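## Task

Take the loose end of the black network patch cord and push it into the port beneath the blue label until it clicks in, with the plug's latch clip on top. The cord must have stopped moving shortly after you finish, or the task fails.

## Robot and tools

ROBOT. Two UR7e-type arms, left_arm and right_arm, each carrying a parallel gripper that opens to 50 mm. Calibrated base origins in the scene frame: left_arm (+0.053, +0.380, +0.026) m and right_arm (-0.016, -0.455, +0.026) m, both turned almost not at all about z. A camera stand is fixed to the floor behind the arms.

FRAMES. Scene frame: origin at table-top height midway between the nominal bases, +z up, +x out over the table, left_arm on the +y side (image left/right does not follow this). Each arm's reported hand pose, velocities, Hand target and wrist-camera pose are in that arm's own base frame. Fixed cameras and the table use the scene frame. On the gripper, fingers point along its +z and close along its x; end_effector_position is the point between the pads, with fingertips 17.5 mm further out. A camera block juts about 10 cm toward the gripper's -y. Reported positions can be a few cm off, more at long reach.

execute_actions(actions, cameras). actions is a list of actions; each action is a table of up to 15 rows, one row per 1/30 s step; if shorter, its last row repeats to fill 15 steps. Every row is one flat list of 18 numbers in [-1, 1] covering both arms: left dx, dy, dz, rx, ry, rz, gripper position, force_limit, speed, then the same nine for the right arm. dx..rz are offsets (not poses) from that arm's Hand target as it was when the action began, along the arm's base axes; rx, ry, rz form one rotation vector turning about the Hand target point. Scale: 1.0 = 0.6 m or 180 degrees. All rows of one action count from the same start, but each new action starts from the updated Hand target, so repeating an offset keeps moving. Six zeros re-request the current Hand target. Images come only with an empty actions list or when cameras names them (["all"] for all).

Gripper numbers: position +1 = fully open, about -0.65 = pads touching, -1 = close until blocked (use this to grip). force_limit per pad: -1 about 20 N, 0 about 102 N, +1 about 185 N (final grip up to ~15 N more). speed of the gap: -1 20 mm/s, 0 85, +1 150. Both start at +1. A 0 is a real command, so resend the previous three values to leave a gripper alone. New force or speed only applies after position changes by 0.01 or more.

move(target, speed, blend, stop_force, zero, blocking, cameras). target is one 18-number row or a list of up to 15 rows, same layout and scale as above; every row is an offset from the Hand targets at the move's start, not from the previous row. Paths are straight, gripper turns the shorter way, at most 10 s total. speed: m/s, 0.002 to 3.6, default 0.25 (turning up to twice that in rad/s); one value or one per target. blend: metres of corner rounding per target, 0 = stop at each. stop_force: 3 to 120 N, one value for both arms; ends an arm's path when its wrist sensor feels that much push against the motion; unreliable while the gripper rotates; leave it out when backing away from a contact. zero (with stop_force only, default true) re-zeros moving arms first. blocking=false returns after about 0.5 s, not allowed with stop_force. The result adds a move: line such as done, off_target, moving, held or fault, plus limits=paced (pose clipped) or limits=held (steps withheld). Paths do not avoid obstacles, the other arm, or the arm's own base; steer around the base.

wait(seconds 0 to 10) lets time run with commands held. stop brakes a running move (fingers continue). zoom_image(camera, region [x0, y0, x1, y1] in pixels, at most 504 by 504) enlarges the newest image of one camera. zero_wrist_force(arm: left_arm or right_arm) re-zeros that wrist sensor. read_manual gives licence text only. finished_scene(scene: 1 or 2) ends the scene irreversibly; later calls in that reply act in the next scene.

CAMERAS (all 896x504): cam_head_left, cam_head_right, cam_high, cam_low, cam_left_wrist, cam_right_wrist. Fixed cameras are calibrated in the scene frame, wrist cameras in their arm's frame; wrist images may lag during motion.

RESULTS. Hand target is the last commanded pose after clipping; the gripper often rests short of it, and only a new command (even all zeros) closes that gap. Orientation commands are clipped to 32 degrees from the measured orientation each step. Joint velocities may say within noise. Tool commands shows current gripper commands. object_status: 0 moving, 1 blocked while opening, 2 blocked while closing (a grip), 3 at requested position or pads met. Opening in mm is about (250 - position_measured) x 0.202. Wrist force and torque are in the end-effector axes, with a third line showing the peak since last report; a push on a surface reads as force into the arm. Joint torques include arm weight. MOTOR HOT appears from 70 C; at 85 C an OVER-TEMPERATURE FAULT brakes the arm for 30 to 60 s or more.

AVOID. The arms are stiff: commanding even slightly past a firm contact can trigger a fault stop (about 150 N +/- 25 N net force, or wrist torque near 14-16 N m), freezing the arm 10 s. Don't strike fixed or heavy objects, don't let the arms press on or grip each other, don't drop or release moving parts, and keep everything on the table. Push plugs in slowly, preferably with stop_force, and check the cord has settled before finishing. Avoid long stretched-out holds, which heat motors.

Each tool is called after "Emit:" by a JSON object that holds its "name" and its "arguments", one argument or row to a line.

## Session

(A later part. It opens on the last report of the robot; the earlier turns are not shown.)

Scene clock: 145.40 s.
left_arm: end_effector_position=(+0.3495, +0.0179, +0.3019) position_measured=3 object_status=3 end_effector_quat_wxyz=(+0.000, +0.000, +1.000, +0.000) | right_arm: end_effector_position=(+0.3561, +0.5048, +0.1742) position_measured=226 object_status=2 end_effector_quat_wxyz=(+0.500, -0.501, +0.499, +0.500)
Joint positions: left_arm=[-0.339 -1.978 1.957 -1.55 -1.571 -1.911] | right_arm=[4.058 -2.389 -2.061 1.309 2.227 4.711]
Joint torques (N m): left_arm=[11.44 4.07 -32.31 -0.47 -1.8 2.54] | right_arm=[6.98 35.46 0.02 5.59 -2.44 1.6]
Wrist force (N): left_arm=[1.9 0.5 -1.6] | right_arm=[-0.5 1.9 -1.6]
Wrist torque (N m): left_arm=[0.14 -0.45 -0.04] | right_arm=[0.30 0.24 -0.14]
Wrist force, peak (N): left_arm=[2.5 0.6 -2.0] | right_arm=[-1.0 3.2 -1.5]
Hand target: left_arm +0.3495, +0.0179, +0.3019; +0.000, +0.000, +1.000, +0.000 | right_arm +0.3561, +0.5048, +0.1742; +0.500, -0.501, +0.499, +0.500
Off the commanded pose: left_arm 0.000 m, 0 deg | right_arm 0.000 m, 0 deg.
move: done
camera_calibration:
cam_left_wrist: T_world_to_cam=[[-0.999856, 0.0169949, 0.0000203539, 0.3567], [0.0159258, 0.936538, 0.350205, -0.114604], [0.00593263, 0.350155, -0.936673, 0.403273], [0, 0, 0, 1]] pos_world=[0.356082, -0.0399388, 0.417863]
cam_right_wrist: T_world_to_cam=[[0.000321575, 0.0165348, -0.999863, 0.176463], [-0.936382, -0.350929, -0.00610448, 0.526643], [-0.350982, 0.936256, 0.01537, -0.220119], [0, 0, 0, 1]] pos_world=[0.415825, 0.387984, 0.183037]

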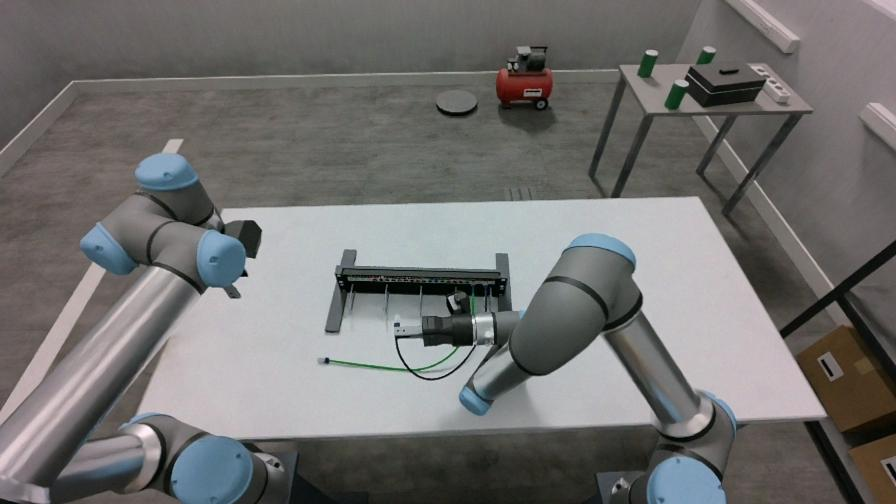

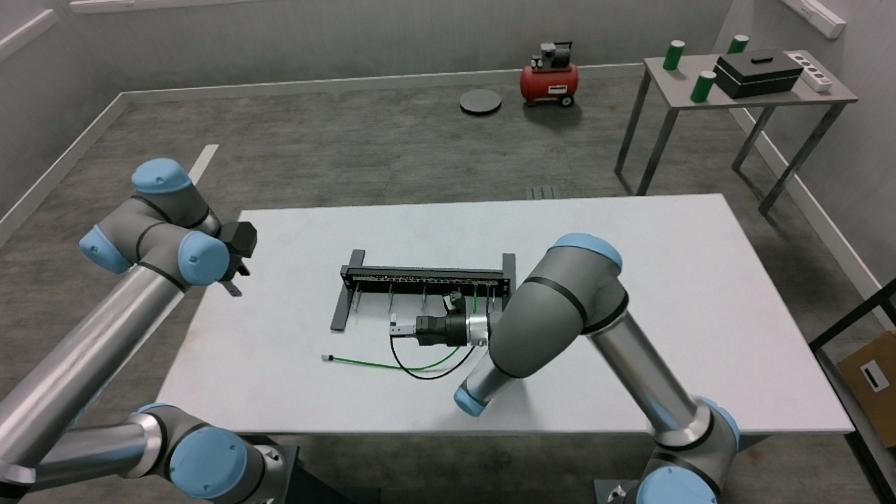

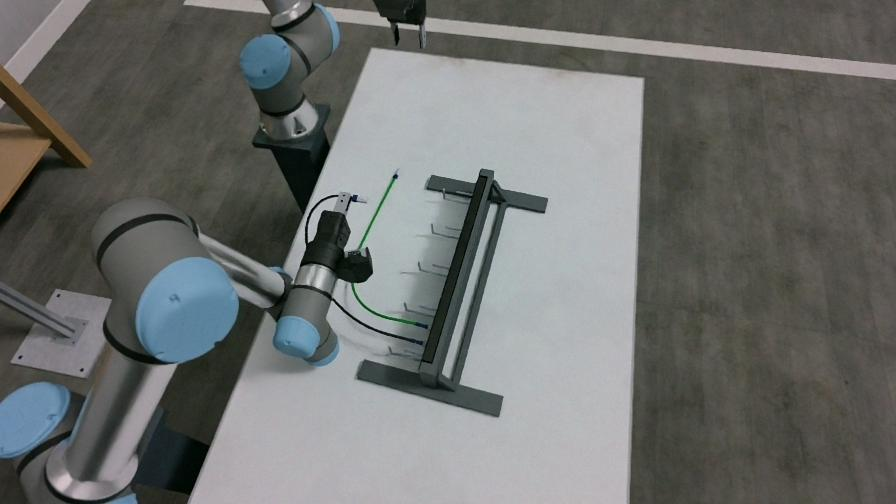

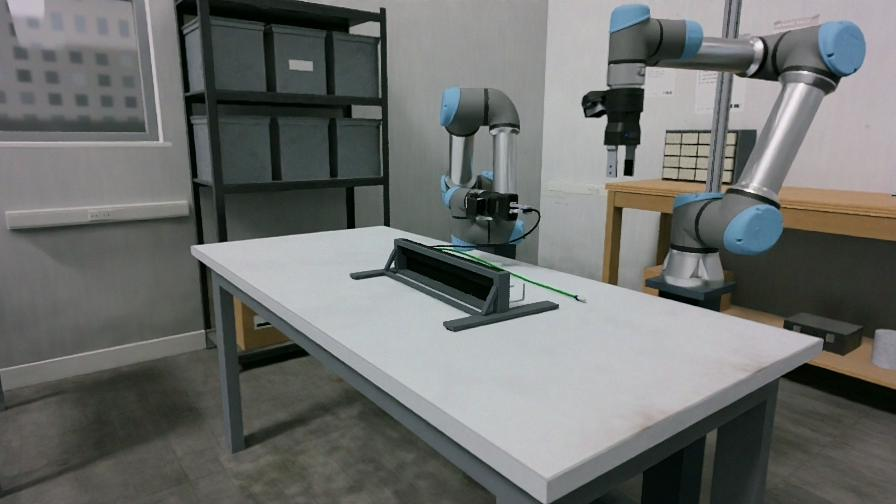

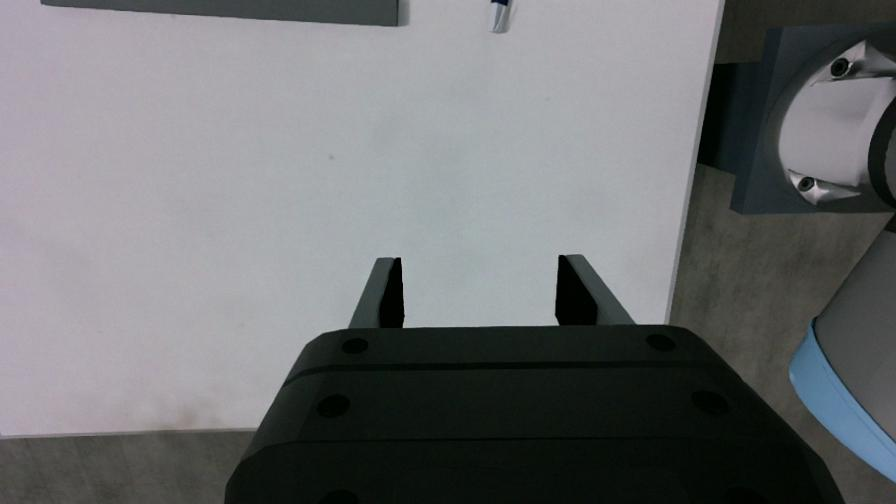

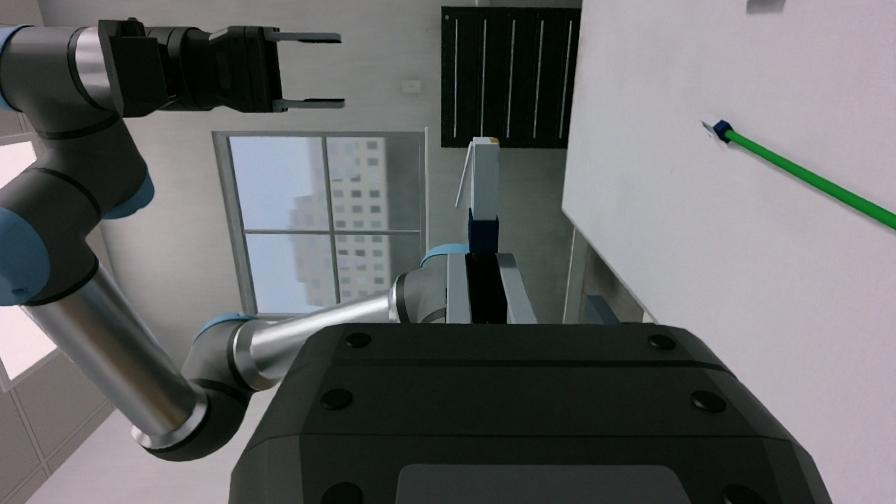

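Emit:
{"name": "move", "arguments": {
  "target": [-0.045,-0.548,-0.07,0,0,-0.495,0.3,0,0,0,0,0,0,0,0,-1,-0.85,-0.7],
  "cameras": ["cam_left_wrist","cam_right_wrist","cam_high","cam_head_left"]
}}

Scene clock: 160.83 s.
left_arm: end_effector_position=(+0.3225, -0.3108, +0.2599) position_measured=107 object_status=3 end_effector_quat_wxyz=(+0.000, +0.701, +0.713, +0.000) | right_arm: end_effector_position=(+0.3561, +0.5048, +0.1742) position_measured=226 object_status=2 end_effector_quat_wxyz=(+0.500, -0.501, +0.499, +0.500)
Joint positions: left_arm=[-1.069 -1.71 1.875 -1.735 -1.571 -1.086] | right_arm=[4.058 -2.389 -2.061 1.309 2.226 4.711]
Joint torques (N m): left_arm=[-10.78 -8.87 -32.7 -5.51 -2.05 2.84] | right_arm=[7.1 35.65 -0.51 5.17 -2.39 1.44]
Wrist force (N): left_arm=[2.0 0.6 -1.4] | right_arm=[-0.8 2.0 -1.3]
Wrist torque (N m): left_arm=[0.18 -0.43 -0.02] | right_arm=[0.32 0.28 -0.14]
Wrist force, peak (N): left_arm=[2.3 1.5 -2.0] | right_arm=[-0.4 2.2 -1.6]
Hand target: left_arm +0.3225, -0.3109, +0.2599; +0.000, +0.701, +0.713, +0.000 | right_arm +0.3561, +0.5048, +0.1742; +0.500, -0.501, +0.499, +0.500
Off the commanded pose: left_arm 0.000 m, 0 deg | right_arm 0.000 m, 0 deg.
move: done
camera_calibration:
cam_left_wrist: T_world_to_cam=[[0.00076163, 1, 0.0000764339, 0.318074], [0.936681, -0.00074017, 0.350182, -0.379823], [0.350182, -0.000195115, -0.936682, 0.259299], [0, 0, 0, 1]] pos_world=[0.264729, -0.318304, 0.375863]
cam_right_wrist: T_world_to_cam=[[0.000123713, 0.016779, -0.999859, 0.176451], [-0.936428, -0.350807, -0.00600289, 0.526597], [-0.350859, 0.936297, 0.015669, -0.220241], [0, 0, 0, 1]] pos_world=[0.415825, 0.387985, 0.183038]
Images, in order (width x height): cam_head_left 896x504, cam_high 896x504, cam_left_wrist 896x504, cam_right_wrist 896x504.

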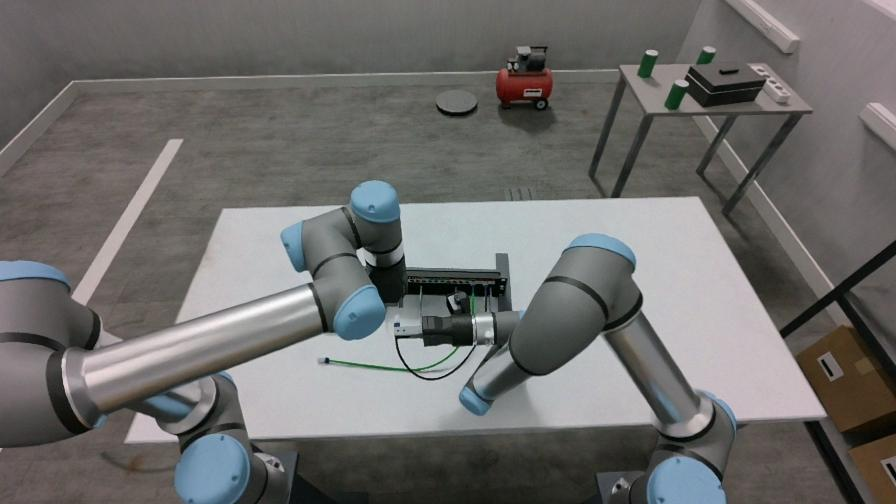

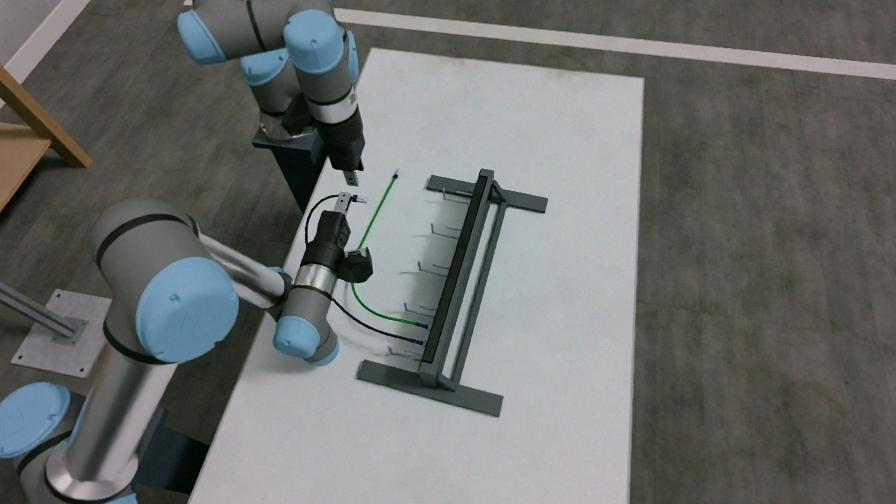

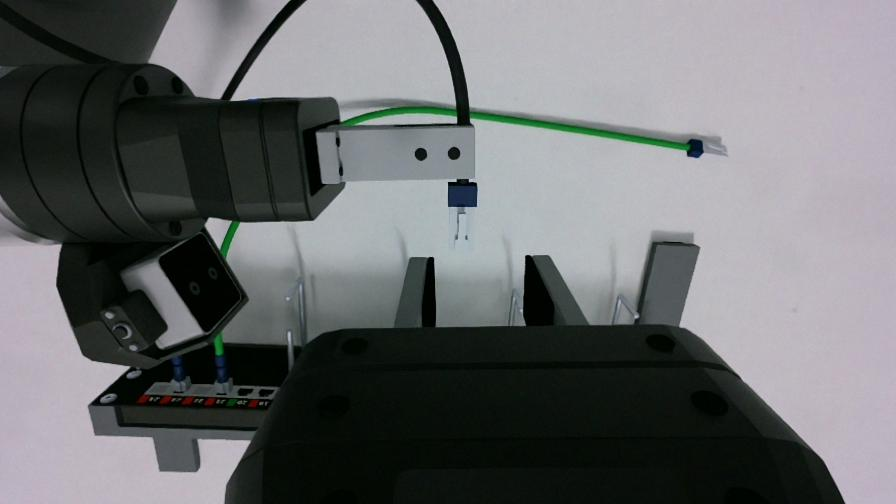

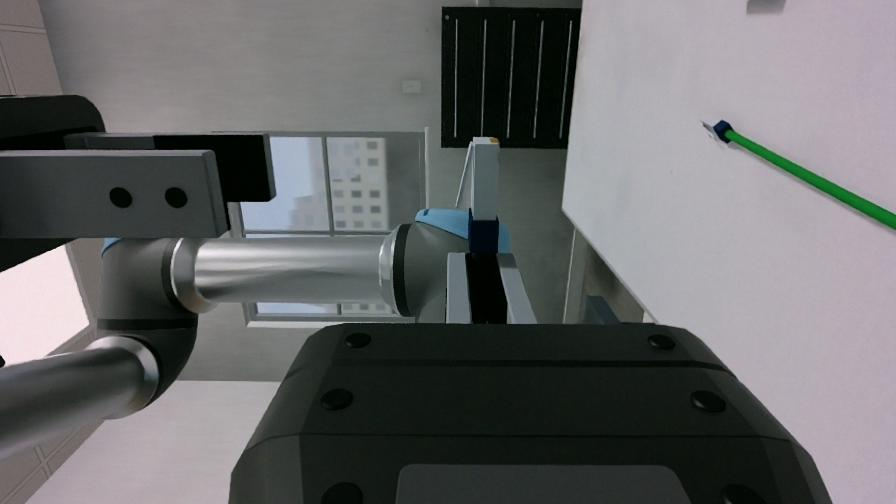

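Emit:
{"name": "move", "arguments": {
  "target": [-0.015,-0.0083,-0.067,0,0,0,0.3,0,0,0,0,0,0,0,0,-1,-0.85,-0.7],
  "cameras": ["cam_left_wrist","cam_right_wrist"],
  "speed": 0.15
}}

Scene clock: 172.90 s.
left_arm: end_effector_position=(+0.3135, -0.3159, +0.2198) position_measured=107 object_status=3 end_effector_quat_wxyz=(+0.000, +0.701, +0.713, +0.000) | right_arm: end_effector_position=(+0.3561, +0.5048, +0.1742) position_measured=226 object_status=2 end_effector_quat_wxyz=(+0.500, -0.501, +0.499, +0.500)
Joint positions: left_arm=[-1.093 -1.695 1.967 -1.842 -1.571 -1.11] | right_arm=[4.058 -2.389 -2.061 1.309 2.226 4.711]
Joint torques (N m): left_arm=[-12.36 -7.67 -16.74 -5.78 1.62 -2.49] | right_arm=[6.56 35.3 0.14 5.11 -2.26 1.54]
Wrist force (N): left_arm=[2.0 0.8 -1.6] | right_arm=[-0.5 1.7 -1.5]
Wrist torque (N m): left_arm=[0.22 -0.45 0.07] | right_arm=[0.27 0.24 -0.14]
Wrist force, peak (N): left_arm=[2.2 0.8 -2.4] | right_arm=[-0.9 2.0 -1.6]
Hand target: left_arm +0.3135, -0.3159, +0.2197; +0.000, +0.701, +0.713, +0.000 | right_arm +0.3561, +0.5048, +0.1742; +0.500, -0.501, +0.499, +0.500
Off the commanded pose: left_arm 0.000 m, 0 deg | right_arm 0.000 m, 0 deg.
move: done
camera_calibration:
cam_left_wrist: T_world_to_cam=[[0.00129998, 0.999999, 0.0000628853, 0.323053], [0.93668, -0.00123968, 0.350184, -0.357553], [0.350184, -0.000396328, -0.936681, 0.224916], [0, 0, 0, 1]] pos_world=[0.25573, -0.323407, 0.335863]
cam_right_wrist: T_world_to_cam=[[0.000123713, 0.016779, -0.999859, 0.176451], [-0.936428, -0.350807, -0.00600289, 0.526597], [-0.350859, 0.936297, 0.015669, -0.220241], [0, 0, 0, 1]] pos_world=[0.415825, 0.387985, 0.183038]
Images, in order (width x height): cam_left_wrist 896x504, cam_right_wrist 896x504.

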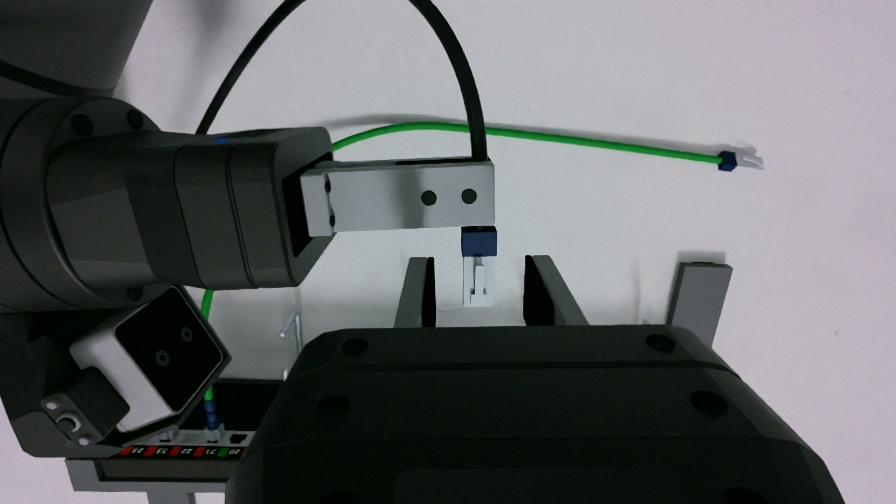

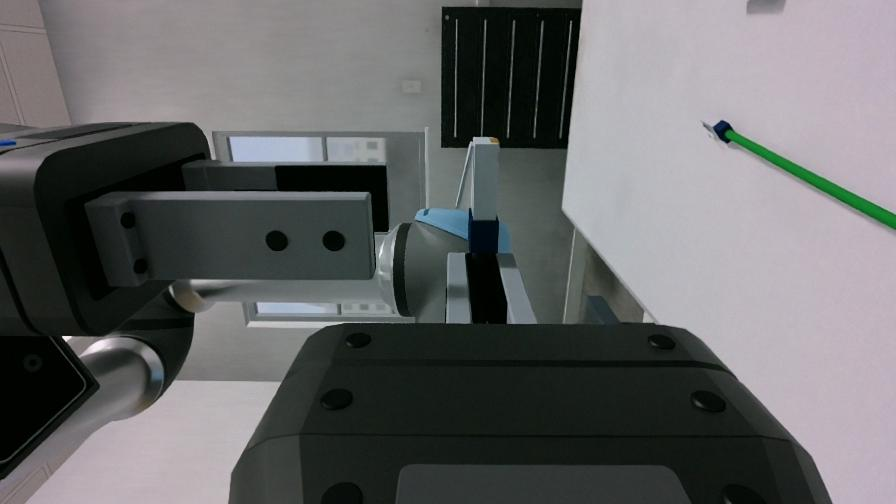

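Emit:
{"name": "move", "arguments": {
  "target": [0,0,-0.0617,0,0,0,0.3,0,0,0,0,0,0,0,0,-1,-0.85,-0.7],
  "cameras": ["cam_left_wrist","cam_right_wrist"],
  "speed": 0.04,
  "stop_force": 8
}}

Scene clock: 183.10 s.
left_arm: end_effector_position=(+0.3135, -0.3159, +0.1827) position_measured=107 object_status=3 end_effector_quat_wxyz=(+0.000, +0.701, +0.713, +0.000) | right_arm: end_effector_position=(+0.3561, +0.5048, +0.1742) position_measured=226 object_status=2 end_effector_quat_wxyz=(+0.500, -0.501, +0.499, +0.500)
Joint positions: left_arm=[-1.093 -1.665 2.04 -1.946 -1.571 -1.11] | right_arm=[4.058 -2.389 -2.061 1.309 2.226 4.711]
Joint torques (N m): left_arm=[-4.78 -8.43 -16.1 -5.51 1.35 -0.59] | right_arm=[6.68 35.59 0.04 4.94 -2.18 1.4]
Wrist force (N): left_arm=[2.2 0.6 -1.5] | right_arm=[-0.6 1.8 -1.3]
Wrist torque (N m): left_arm=[0.19 -0.48 0.07] | right_arm=[0.29 0.25 -0.14]
Wrist force, peak (N): left_arm=[2.5 0.8 -1.6] | right_arm=[-0.8 2.0 -1.7]
Hand target: left_arm +0.3135, -0.3159, +0.1827; +0.000, +0.701, +0.713, +0.000 | right_arm +0.3561, +0.5048, +0.1742; +0.500, -0.501, +0.499, +0.500
Off the commanded pose: left_arm 0.000 m, 0 deg | right_arm 0.000 m, 0 deg.
move: done
camera_calibration:
cam_left_wrist: T_world_to_cam=[[0.00129998, 0.999999, 0.0000628853, 0.323056], [0.93668, -0.00123968, 0.350184, -0.344526], [0.350184, -0.000396328, -0.936681, 0.190071], [0, 0, 0, 1]] pos_world=[0.25573, -0.323407, 0.298663]
cam_right_wrist: T_world_to_cam=[[0.000123713, 0.016779, -0.999859, 0.176451], [-0.936428, -0.350807, -0.00600289, 0.526597], [-0.350859, 0.936297, 0.015669, -0.220241], [0, 0, 0, 1]] pos_world=[0.415825, 0.387985, 0.183038]
Images, in order (width x height): cam_left_wrist 896x504, cam_right_wrist 896x504.

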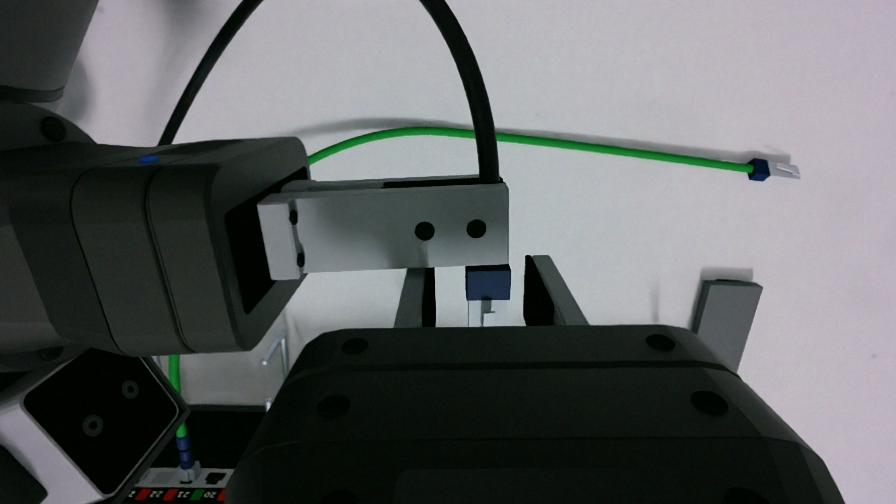

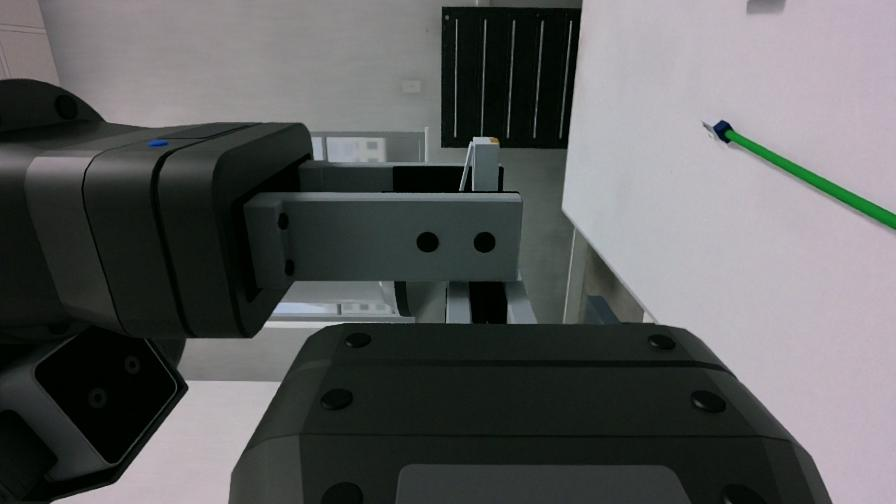

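Emit:
{"name": "move", "arguments": {
  "target": [0.0,0.0005,0,0,0,0,-1,-0.6,-1,0,0,0,0,0,0,-1,-0.85,-0.7],
  "cameras": ["cam_left_wrist","cam_right_wrist"]
}}

Emit:
{"name": "zoom_image", "arguments": {
  "camera": "cam_right_wrist",
  "region": [400, 100, 600, 330]
}}

Scene clock: 187.03 s.
left_arm: end_effector_position=(+0.3135, -0.3156, +0.1826) position_measured=190 object_status=2 end_effector_quat_wxyz=(+0.000, +0.701, +0.713, +0.000) | right_arm: end_effector_position=(+0.3561, +0.5048, +0.1741) position_measured=226 object_status=2 end_effector_quat_wxyz=(+0.500, -0.501, +0.499, +0.500)
Joint positions: left_arm=[-1.093 -1.665 2.041 -1.946 -1.571 -1.109] | right_arm=[4.058 -2.389 -2.061 1.309 2.226 4.711]
Joint torques (N m): left_arm=[6.07 -32.51 -21.85 -2.17 -0.86 2.37] | right_arm=[6.43 36.63 7.23 3.94 -1.07 1.28]
Wrist force (N): left_arm=[14.7 1.4 -2.9] | right_arm=[1.2 2.4 -13.7]
Wrist torque (N m): left_arm=[0.23 -0.38 0.28] | right_arm=[0.34 0.28 -0.12]
Wrist force, peak (N): left_arm=[15.1 1.2 -2.9] | right_arm=[1.0 2.8 -13.8]
Hand target: left_arm +0.3135, -0.3156, +0.1827; +0.000, +0.701, +0.713, +0.000 | right_arm +0.3561, +0.5048, +0.1742; +0.500, -0.501, +0.499, +0.500
Off the commanded pose: left_arm 0.000 m, 0 deg | right_arm 0.000 m, 0 deg.
move: done
camera_calibration:
cam_left_wrist: T_world_to_cam=[[0.00126506, 0.999999, 0.000156902, 0.322736], [0.936647, -0.00123988, 0.350272, -0.344544], [0.350272, -0.000296154, -0.936648, 0.190072], [0, 0, 0, 1]] pos_world=[0.255731, -0.323107, 0.298664]
cam_right_wrist: T_world_to_cam=[[0.000160341, 0.0166856, -0.999861, 0.176472], [-0.936461, -0.35072, -0.00600297, 0.526577], [-0.350772, 0.936332, 0.0155692, -0.220273], [0, 0, 0, 1]] pos_world=[0.415825, 0.387985, 0.183038]
Images, in order (width x height): cam_left_wrist 896x504, cam_right_wrist 896x504.

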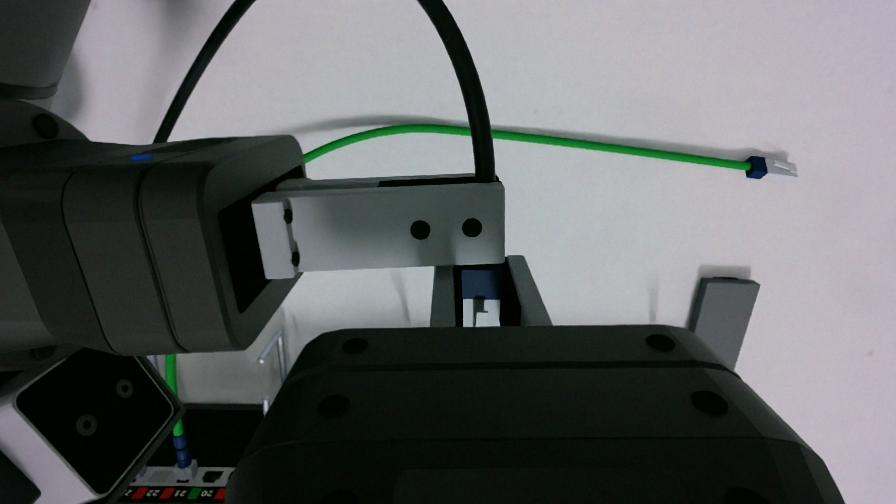

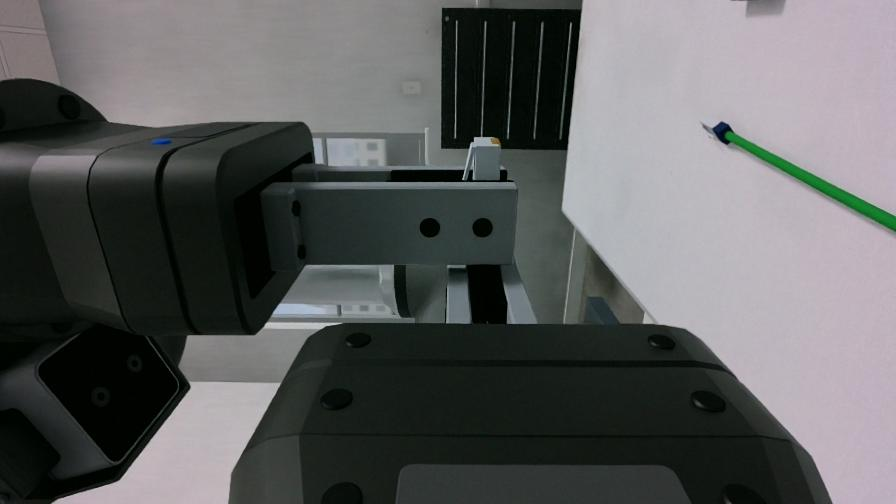

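Scaled by 2.191 from the camera's 896x504 image, which has a finer 1280x720 frame.

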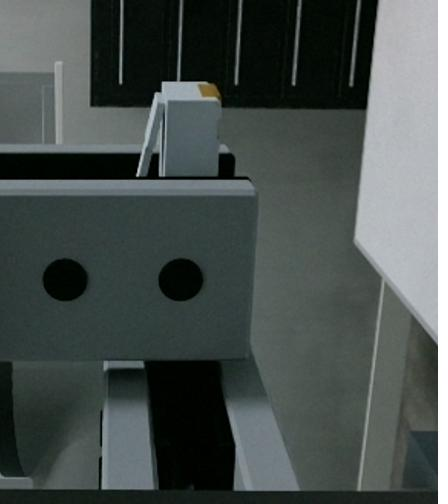

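Emit:
{"name": "move", "arguments": {
  "target": [
    [0,0,0,0,0,0,-1,-0.6,-1,0,0,0,0,0,0,-0.2,-0.85,-0.7],
    [0,0,0,0,0,0,-1,-0.6,-1,-0.022,0,0,0,0,0,-0.2,-0.85,-0.7],
    [0,0,0,0,0,0,-1,-0.6,-1,-0.022,0,0,0,0,0,-1,-0.85,-0.7]
  ],
  "cameras": ["cam_left_wrist","cam_right_wrist"],
  "speed": 0.05
}}

Emit:
{"name": "zoom_image", "arguments": {
  "camera": "cam_left_wrist",
  "region": [380, 140, 580, 340]
}}

Scene clock: 193.10 s.
left_arm: end_effector_position=(+0.3135, -0.3156, +0.1827) position_measured=190 object_status=2 end_effector_quat_wxyz=(+0.000, +0.701, +0.713, +0.000) | right_arm: end_effector_position=(+0.3429, +0.5048, +0.1742) position_measured=225 object_status=2 end_effector_quat_wxyz=(+0.500, -0.501, +0.499, +0.500)
Joint positions: left_arm=[-1.093 -1.665 2.041 -1.946 -1.571 -1.109] | right_arm=[4.084 -2.381 -2.093 1.333 2.2 4.711]
Joint torques (N m): left_arm=[-6.79 -23.61 -17.08 -1.9 1.56 2.39] | right_arm=[6.45 51.54 -0.51 4.33 -2.36 -0.21]
Wrist force (N): left_arm=[2.0 1.0 -0.6] | right_arm=[-1.3 1.9 -1.3]
Wrist torque (N m): left_arm=[0.19 -0.44 0.05] | right_arm=[0.28 0.22 -0.16]
Wrist force, peak (N): left_arm=[15.0 1.9 -3.0] | right_arm=[1.3 2.8 -13.8]
Hand target: left_arm +0.3135, -0.3156, +0.1827; +0.000, +0.701, +0.713, +0.000 | right_arm +0.3429, +0.5048, +0.1742; +0.500, -0.501, +0.499, +0.500
Off the commanded pose: left_arm 0.000 m, 0 deg | right_arm 0.000 m, 0 deg.
move: done
camera_calibration:
cam_left_wrist: T_world_to_cam=[[0.00129998, 0.999999, 0.0000628853, 0.322756], [0.93668, -0.00123968, 0.350184, -0.344525], [0.350184, -0.000396328, -0.936681, 0.190071], [0, 0, 0, 1]] pos_world=[0.25573, -0.323107, 0.298663]
cam_right_wrist: T_world_to_cam=[[0.000217114, 0.0168147, -0.999859, 0.1764], [-0.936428, -0.350806, -0.00610288, 0.514254], [-0.350859, 0.936297, 0.0156696, -0.224872], [0, 0, 0, 1]] pos_world=[0.402625, 0.387985, 0.183038]
Images, in order (width x height): cam_left_wrist 896x504, cam_right_wrist 896x504.

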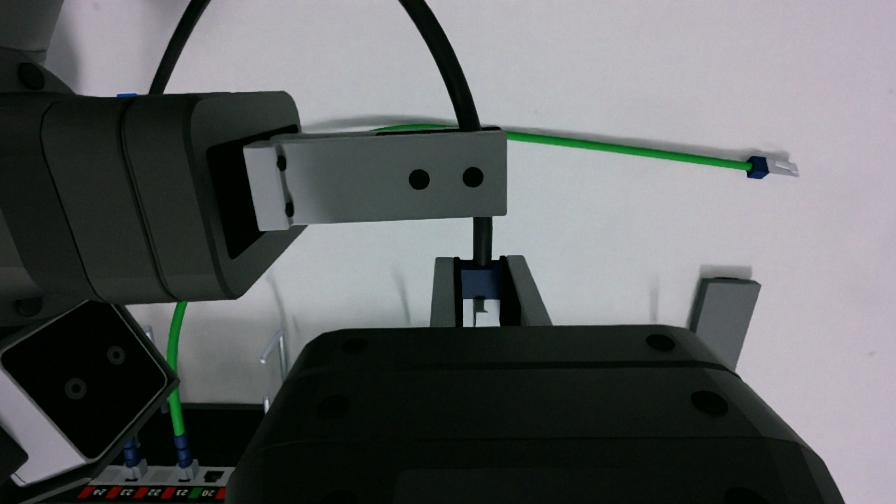

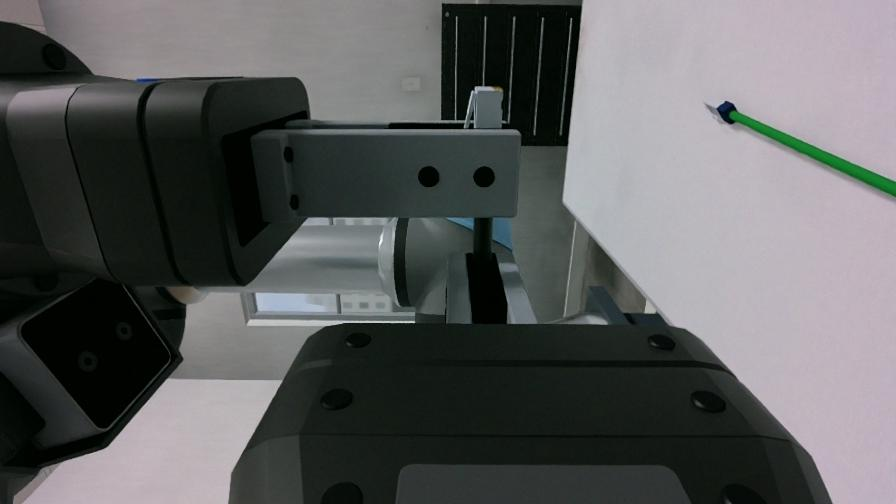

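Scaled by 2.520 from the camera's 896x504 image, which has a finer 1280x720 frame.

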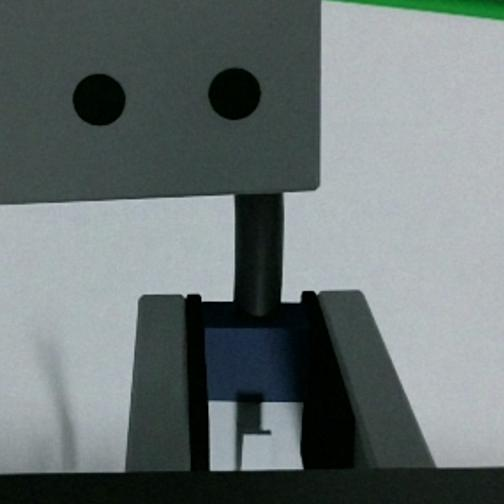

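Emit:
{"name": "move", "arguments": {
  "target": [
    [0,0,0,0,0,0,-0.05,-0.6,-1,0,0,0,0,0,0,-1,-0.85,-0.7],
    [-0.01,0,0,0,0,0,-0.05,-0.6,-1,0,0,0,0,0,0,-1,-0.85,-0.7],
    [-0.01,0,0,0,0,0,-1,-0.5,-1,0,0,0,0,0,0,-1,-0.85,-0.7]
  ],
  "cameras": ["cam_left_wrist","cam_right_wrist"],
  "speed": 0.05
}}

Emit:
{"name": "zoom_image", "arguments": {
  "camera": "cam_left_wrist",
  "region": [380, 140, 580, 340]
}}

Emit:
{"name": "zoom_image", "arguments": {
  "camera": "cam_right_wrist",
  "region": [380, 50, 580, 320]
}}

Scene clock: 201.70 s.
left_arm: end_effector_position=(+0.3075, -0.3156, +0.1827) position_measured=192 object_status=0 end_effector_quat_wxyz=(+0.000, +0.701, +0.713, +0.000) | right_arm: end_effector_position=(+0.3429, +0.5048, +0.1742) position_measured=225 object_status=2 end_effector_quat_wxyz=(+0.500, -0.501, +0.499, +0.500)
Joint positions: left_arm=[-1.106 -1.676 2.05 -1.945 -1.571 -1.122] | right_arm=[4.084 -2.381 -2.093 1.333 2.2 4.711]
Joint torques (N m): left_arm=[-12.62 -35 -16.15 -0.71 0.15 -2.24] | right_arm=[4.43 35.77 1.71 -0.39 0.15 0.33]
Wrist force (N): left_arm=[3.7 2.1 -1.6] | right_arm=[-0.8 3.2 -2.8]
Wrist torque (N m): left_arm=[0.21 -0.44 0.09] | right_arm=[0.34 0.27 -0.14]
Wrist force, peak (N): left_arm=[3.7 2.2 -1.4] | right_arm=[-0.8 3.2 -2.8]
Hand target: left_arm +0.3075, -0.3156, +0.1827; +0.000, +0.701, +0.713, +0.000 | right_arm +0.3429, +0.5048, +0.1742; +0.500, -0.501, +0.499, +0.500
Off the commanded pose: left_arm 0.000 m, 0 deg | right_arm 0.000 m, 0 deg.
move: done
camera_calibration:
cam_left_wrist: T_world_to_cam=[[0.00129998, 0.999999, 0.0000628853, 0.322763], [0.93668, -0.00123968, 0.350184, -0.338905], [0.350184, -0.000396328, -0.936681, 0.192172], [0, 0, 0, 1]] pos_world=[0.24973, -0.323107, 0.298663]
cam_right_wrist: T_world_to_cam=[[0.00012465, 0.016779, -0.999859, 0.176452], [-0.936461, -0.35072, -0.0060023, 0.514215], [-0.350771, 0.93633, 0.0156692, -0.224921], [0, 0, 0, 1]] pos_world=[0.402625, 0.387985, 0.183038]
Images, in order (width x height): cam_left_wrist 896x504, cam_right_wrist 896x504.

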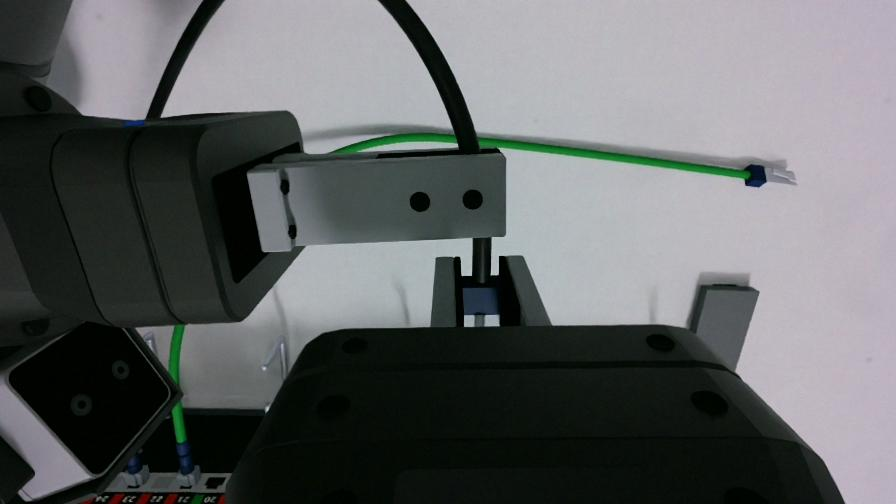

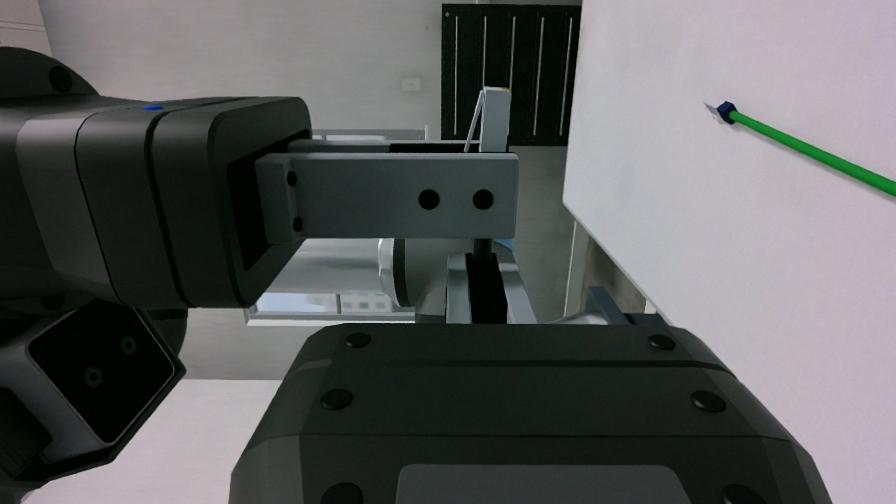

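Scaled by 2.520 from the camera's 896x504 image, which has a finer 1280x720 frame.

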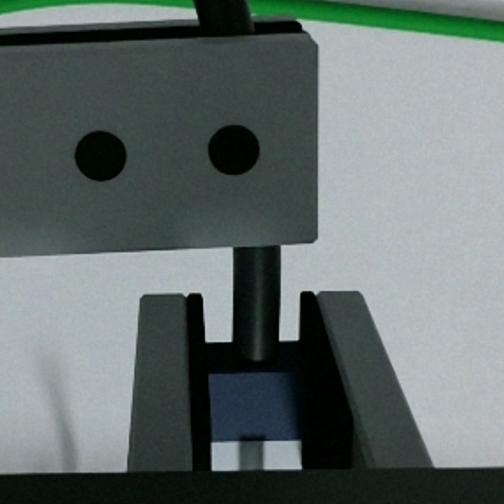

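Scaled by 1.867 from the camera's 896x504 image, which has a finer 1280x720 frame.

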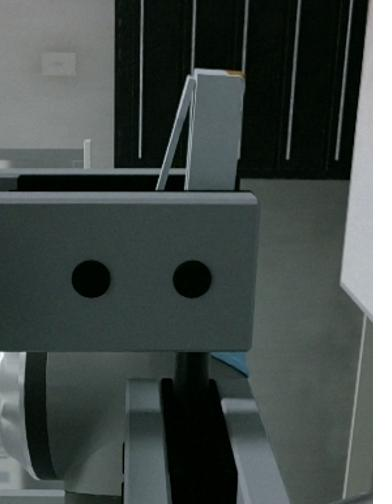

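Emit:
{"name": "move", "arguments": {
  "target": [
    [0,0,0,0,0,0,-1,-0.5,-1,0,0,0,0,0,0,-0.1,-0.85,-0.7],
    [0,0,0,0,0,0,-1,-0.5,-1,0,-0.2,0,0,0,0,-0.1,-0.85,-0.7]
  ],
  "cameras": ["cam_right_wrist","cam_left_wrist","cam_head_right"],
  "speed": 0.12
}}

Emit:
{"name": "zoom_image", "arguments": {
  "camera": "cam_right_wrist",
  "region": [380, 80, 580, 280]
}}

Scene clock: 208.77 s.
left_arm: end_effector_position=(+0.3075, -0.3156, +0.1827) position_measured=192 object_status=2 end_effector_quat_wxyz=(+0.000, +0.701, +0.713, +0.000) | right_arm: end_effector_position=(+0.3429, +0.3850, +0.1742) position_measured=167 object_status=3 end_effector_quat_wxyz=(+0.500, -0.501, +0.499, +0.500)
Joint positions: left_arm=[-1.106 -1.676 2.05 -1.945 -1.571 -1.122] | right_arm=[3.866 -2.352 -2.255 1.467 2.418 4.711]
Joint torques (N m): left_arm=[-5.85 -32.32 -17.08 -4.43 -2.01 -2.27] | right_arm=[-6.77 48.19 -4.51 5.04 2.35 1.45]
Wrist force (N): left_arm=[2.1 0.8 -1.4] | right_arm=[-1.0 1.7 -1.4]
Wrist torque (N m): left_arm=[0.17 -0.46 0.05] | right_arm=[0.28 0.30 -0.12]
Wrist force, peak (N): left_arm=[4.0 2.4 -1.7] | right_arm=[-0.5 3.4 -3.1]
Hand target: left_arm +0.3075, -0.3156, +0.1827; +0.000, +0.701, +0.713, +0.000 | right_arm +0.3429, +0.3848, +0.1742; +0.500, -0.501, +0.499, +0.500
Off the commanded pose: left_arm 0.000 m, 0 deg | right_arm 0.000 m, 0 deg.
move: done
camera_calibration:
cam_left_wrist: T_world_to_cam=[[0.00129998, 0.999999, 0.0000628853, 0.322763], [0.93668, -0.00123968, 0.350184, -0.338905], [0.350184, -0.000396328, -0.936681, 0.192172], [0, 0, 0, 1]] pos_world=[0.24973, -0.323107, 0.298663]
cam_right_wrist: T_world_to_cam=[[0.000160341, 0.0166856, -0.999861, 0.178473], [-0.936461, -0.35072, -0.00600297, 0.472199], [-0.350772, 0.936332, 0.0155692, -0.11273], [0, 0, 0, 1]] pos_world=[0.402625, 0.268185, 0.183038]
Images, in order (width x height): cam_head_right 896x504, cam_left_wrist 896x504, cam_right_wrist 896x504.

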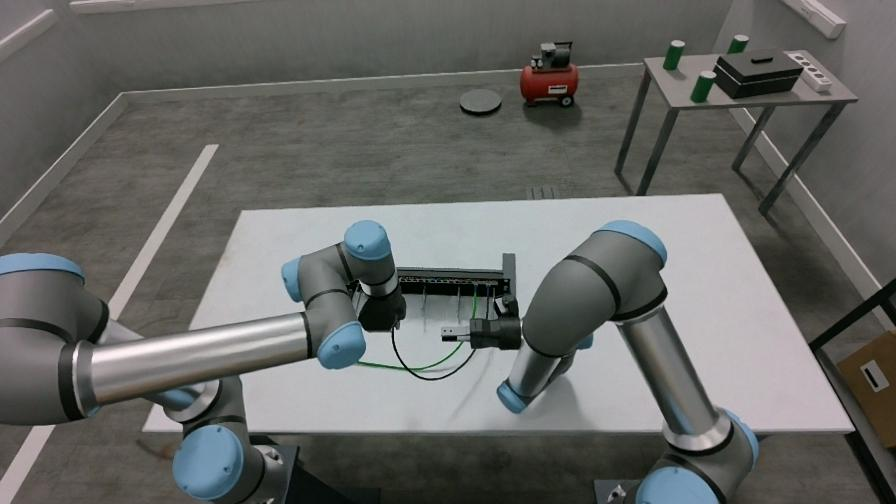

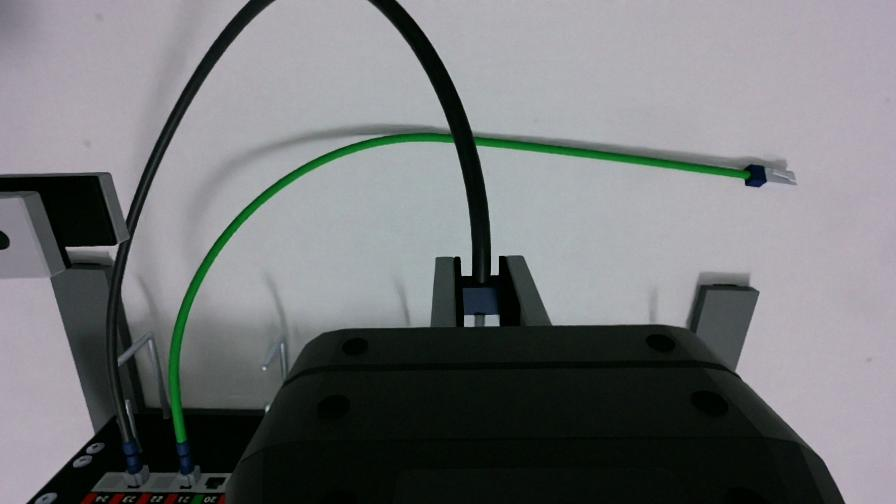

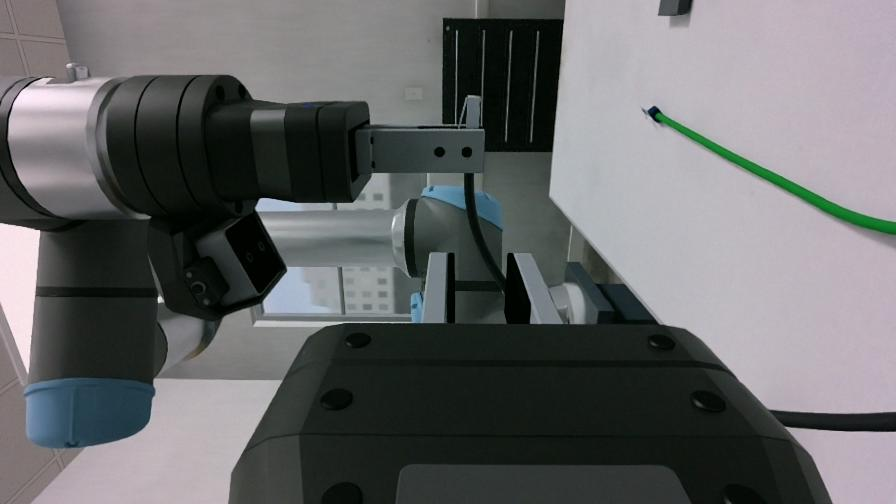

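Scaled by 2.520 from the camera's 896x504 image, which has a finer 1280x720 frame.

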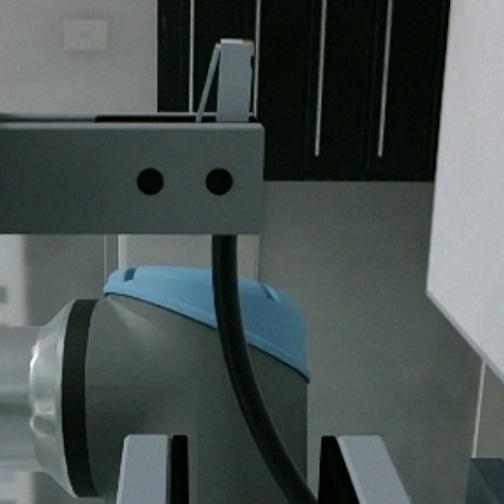

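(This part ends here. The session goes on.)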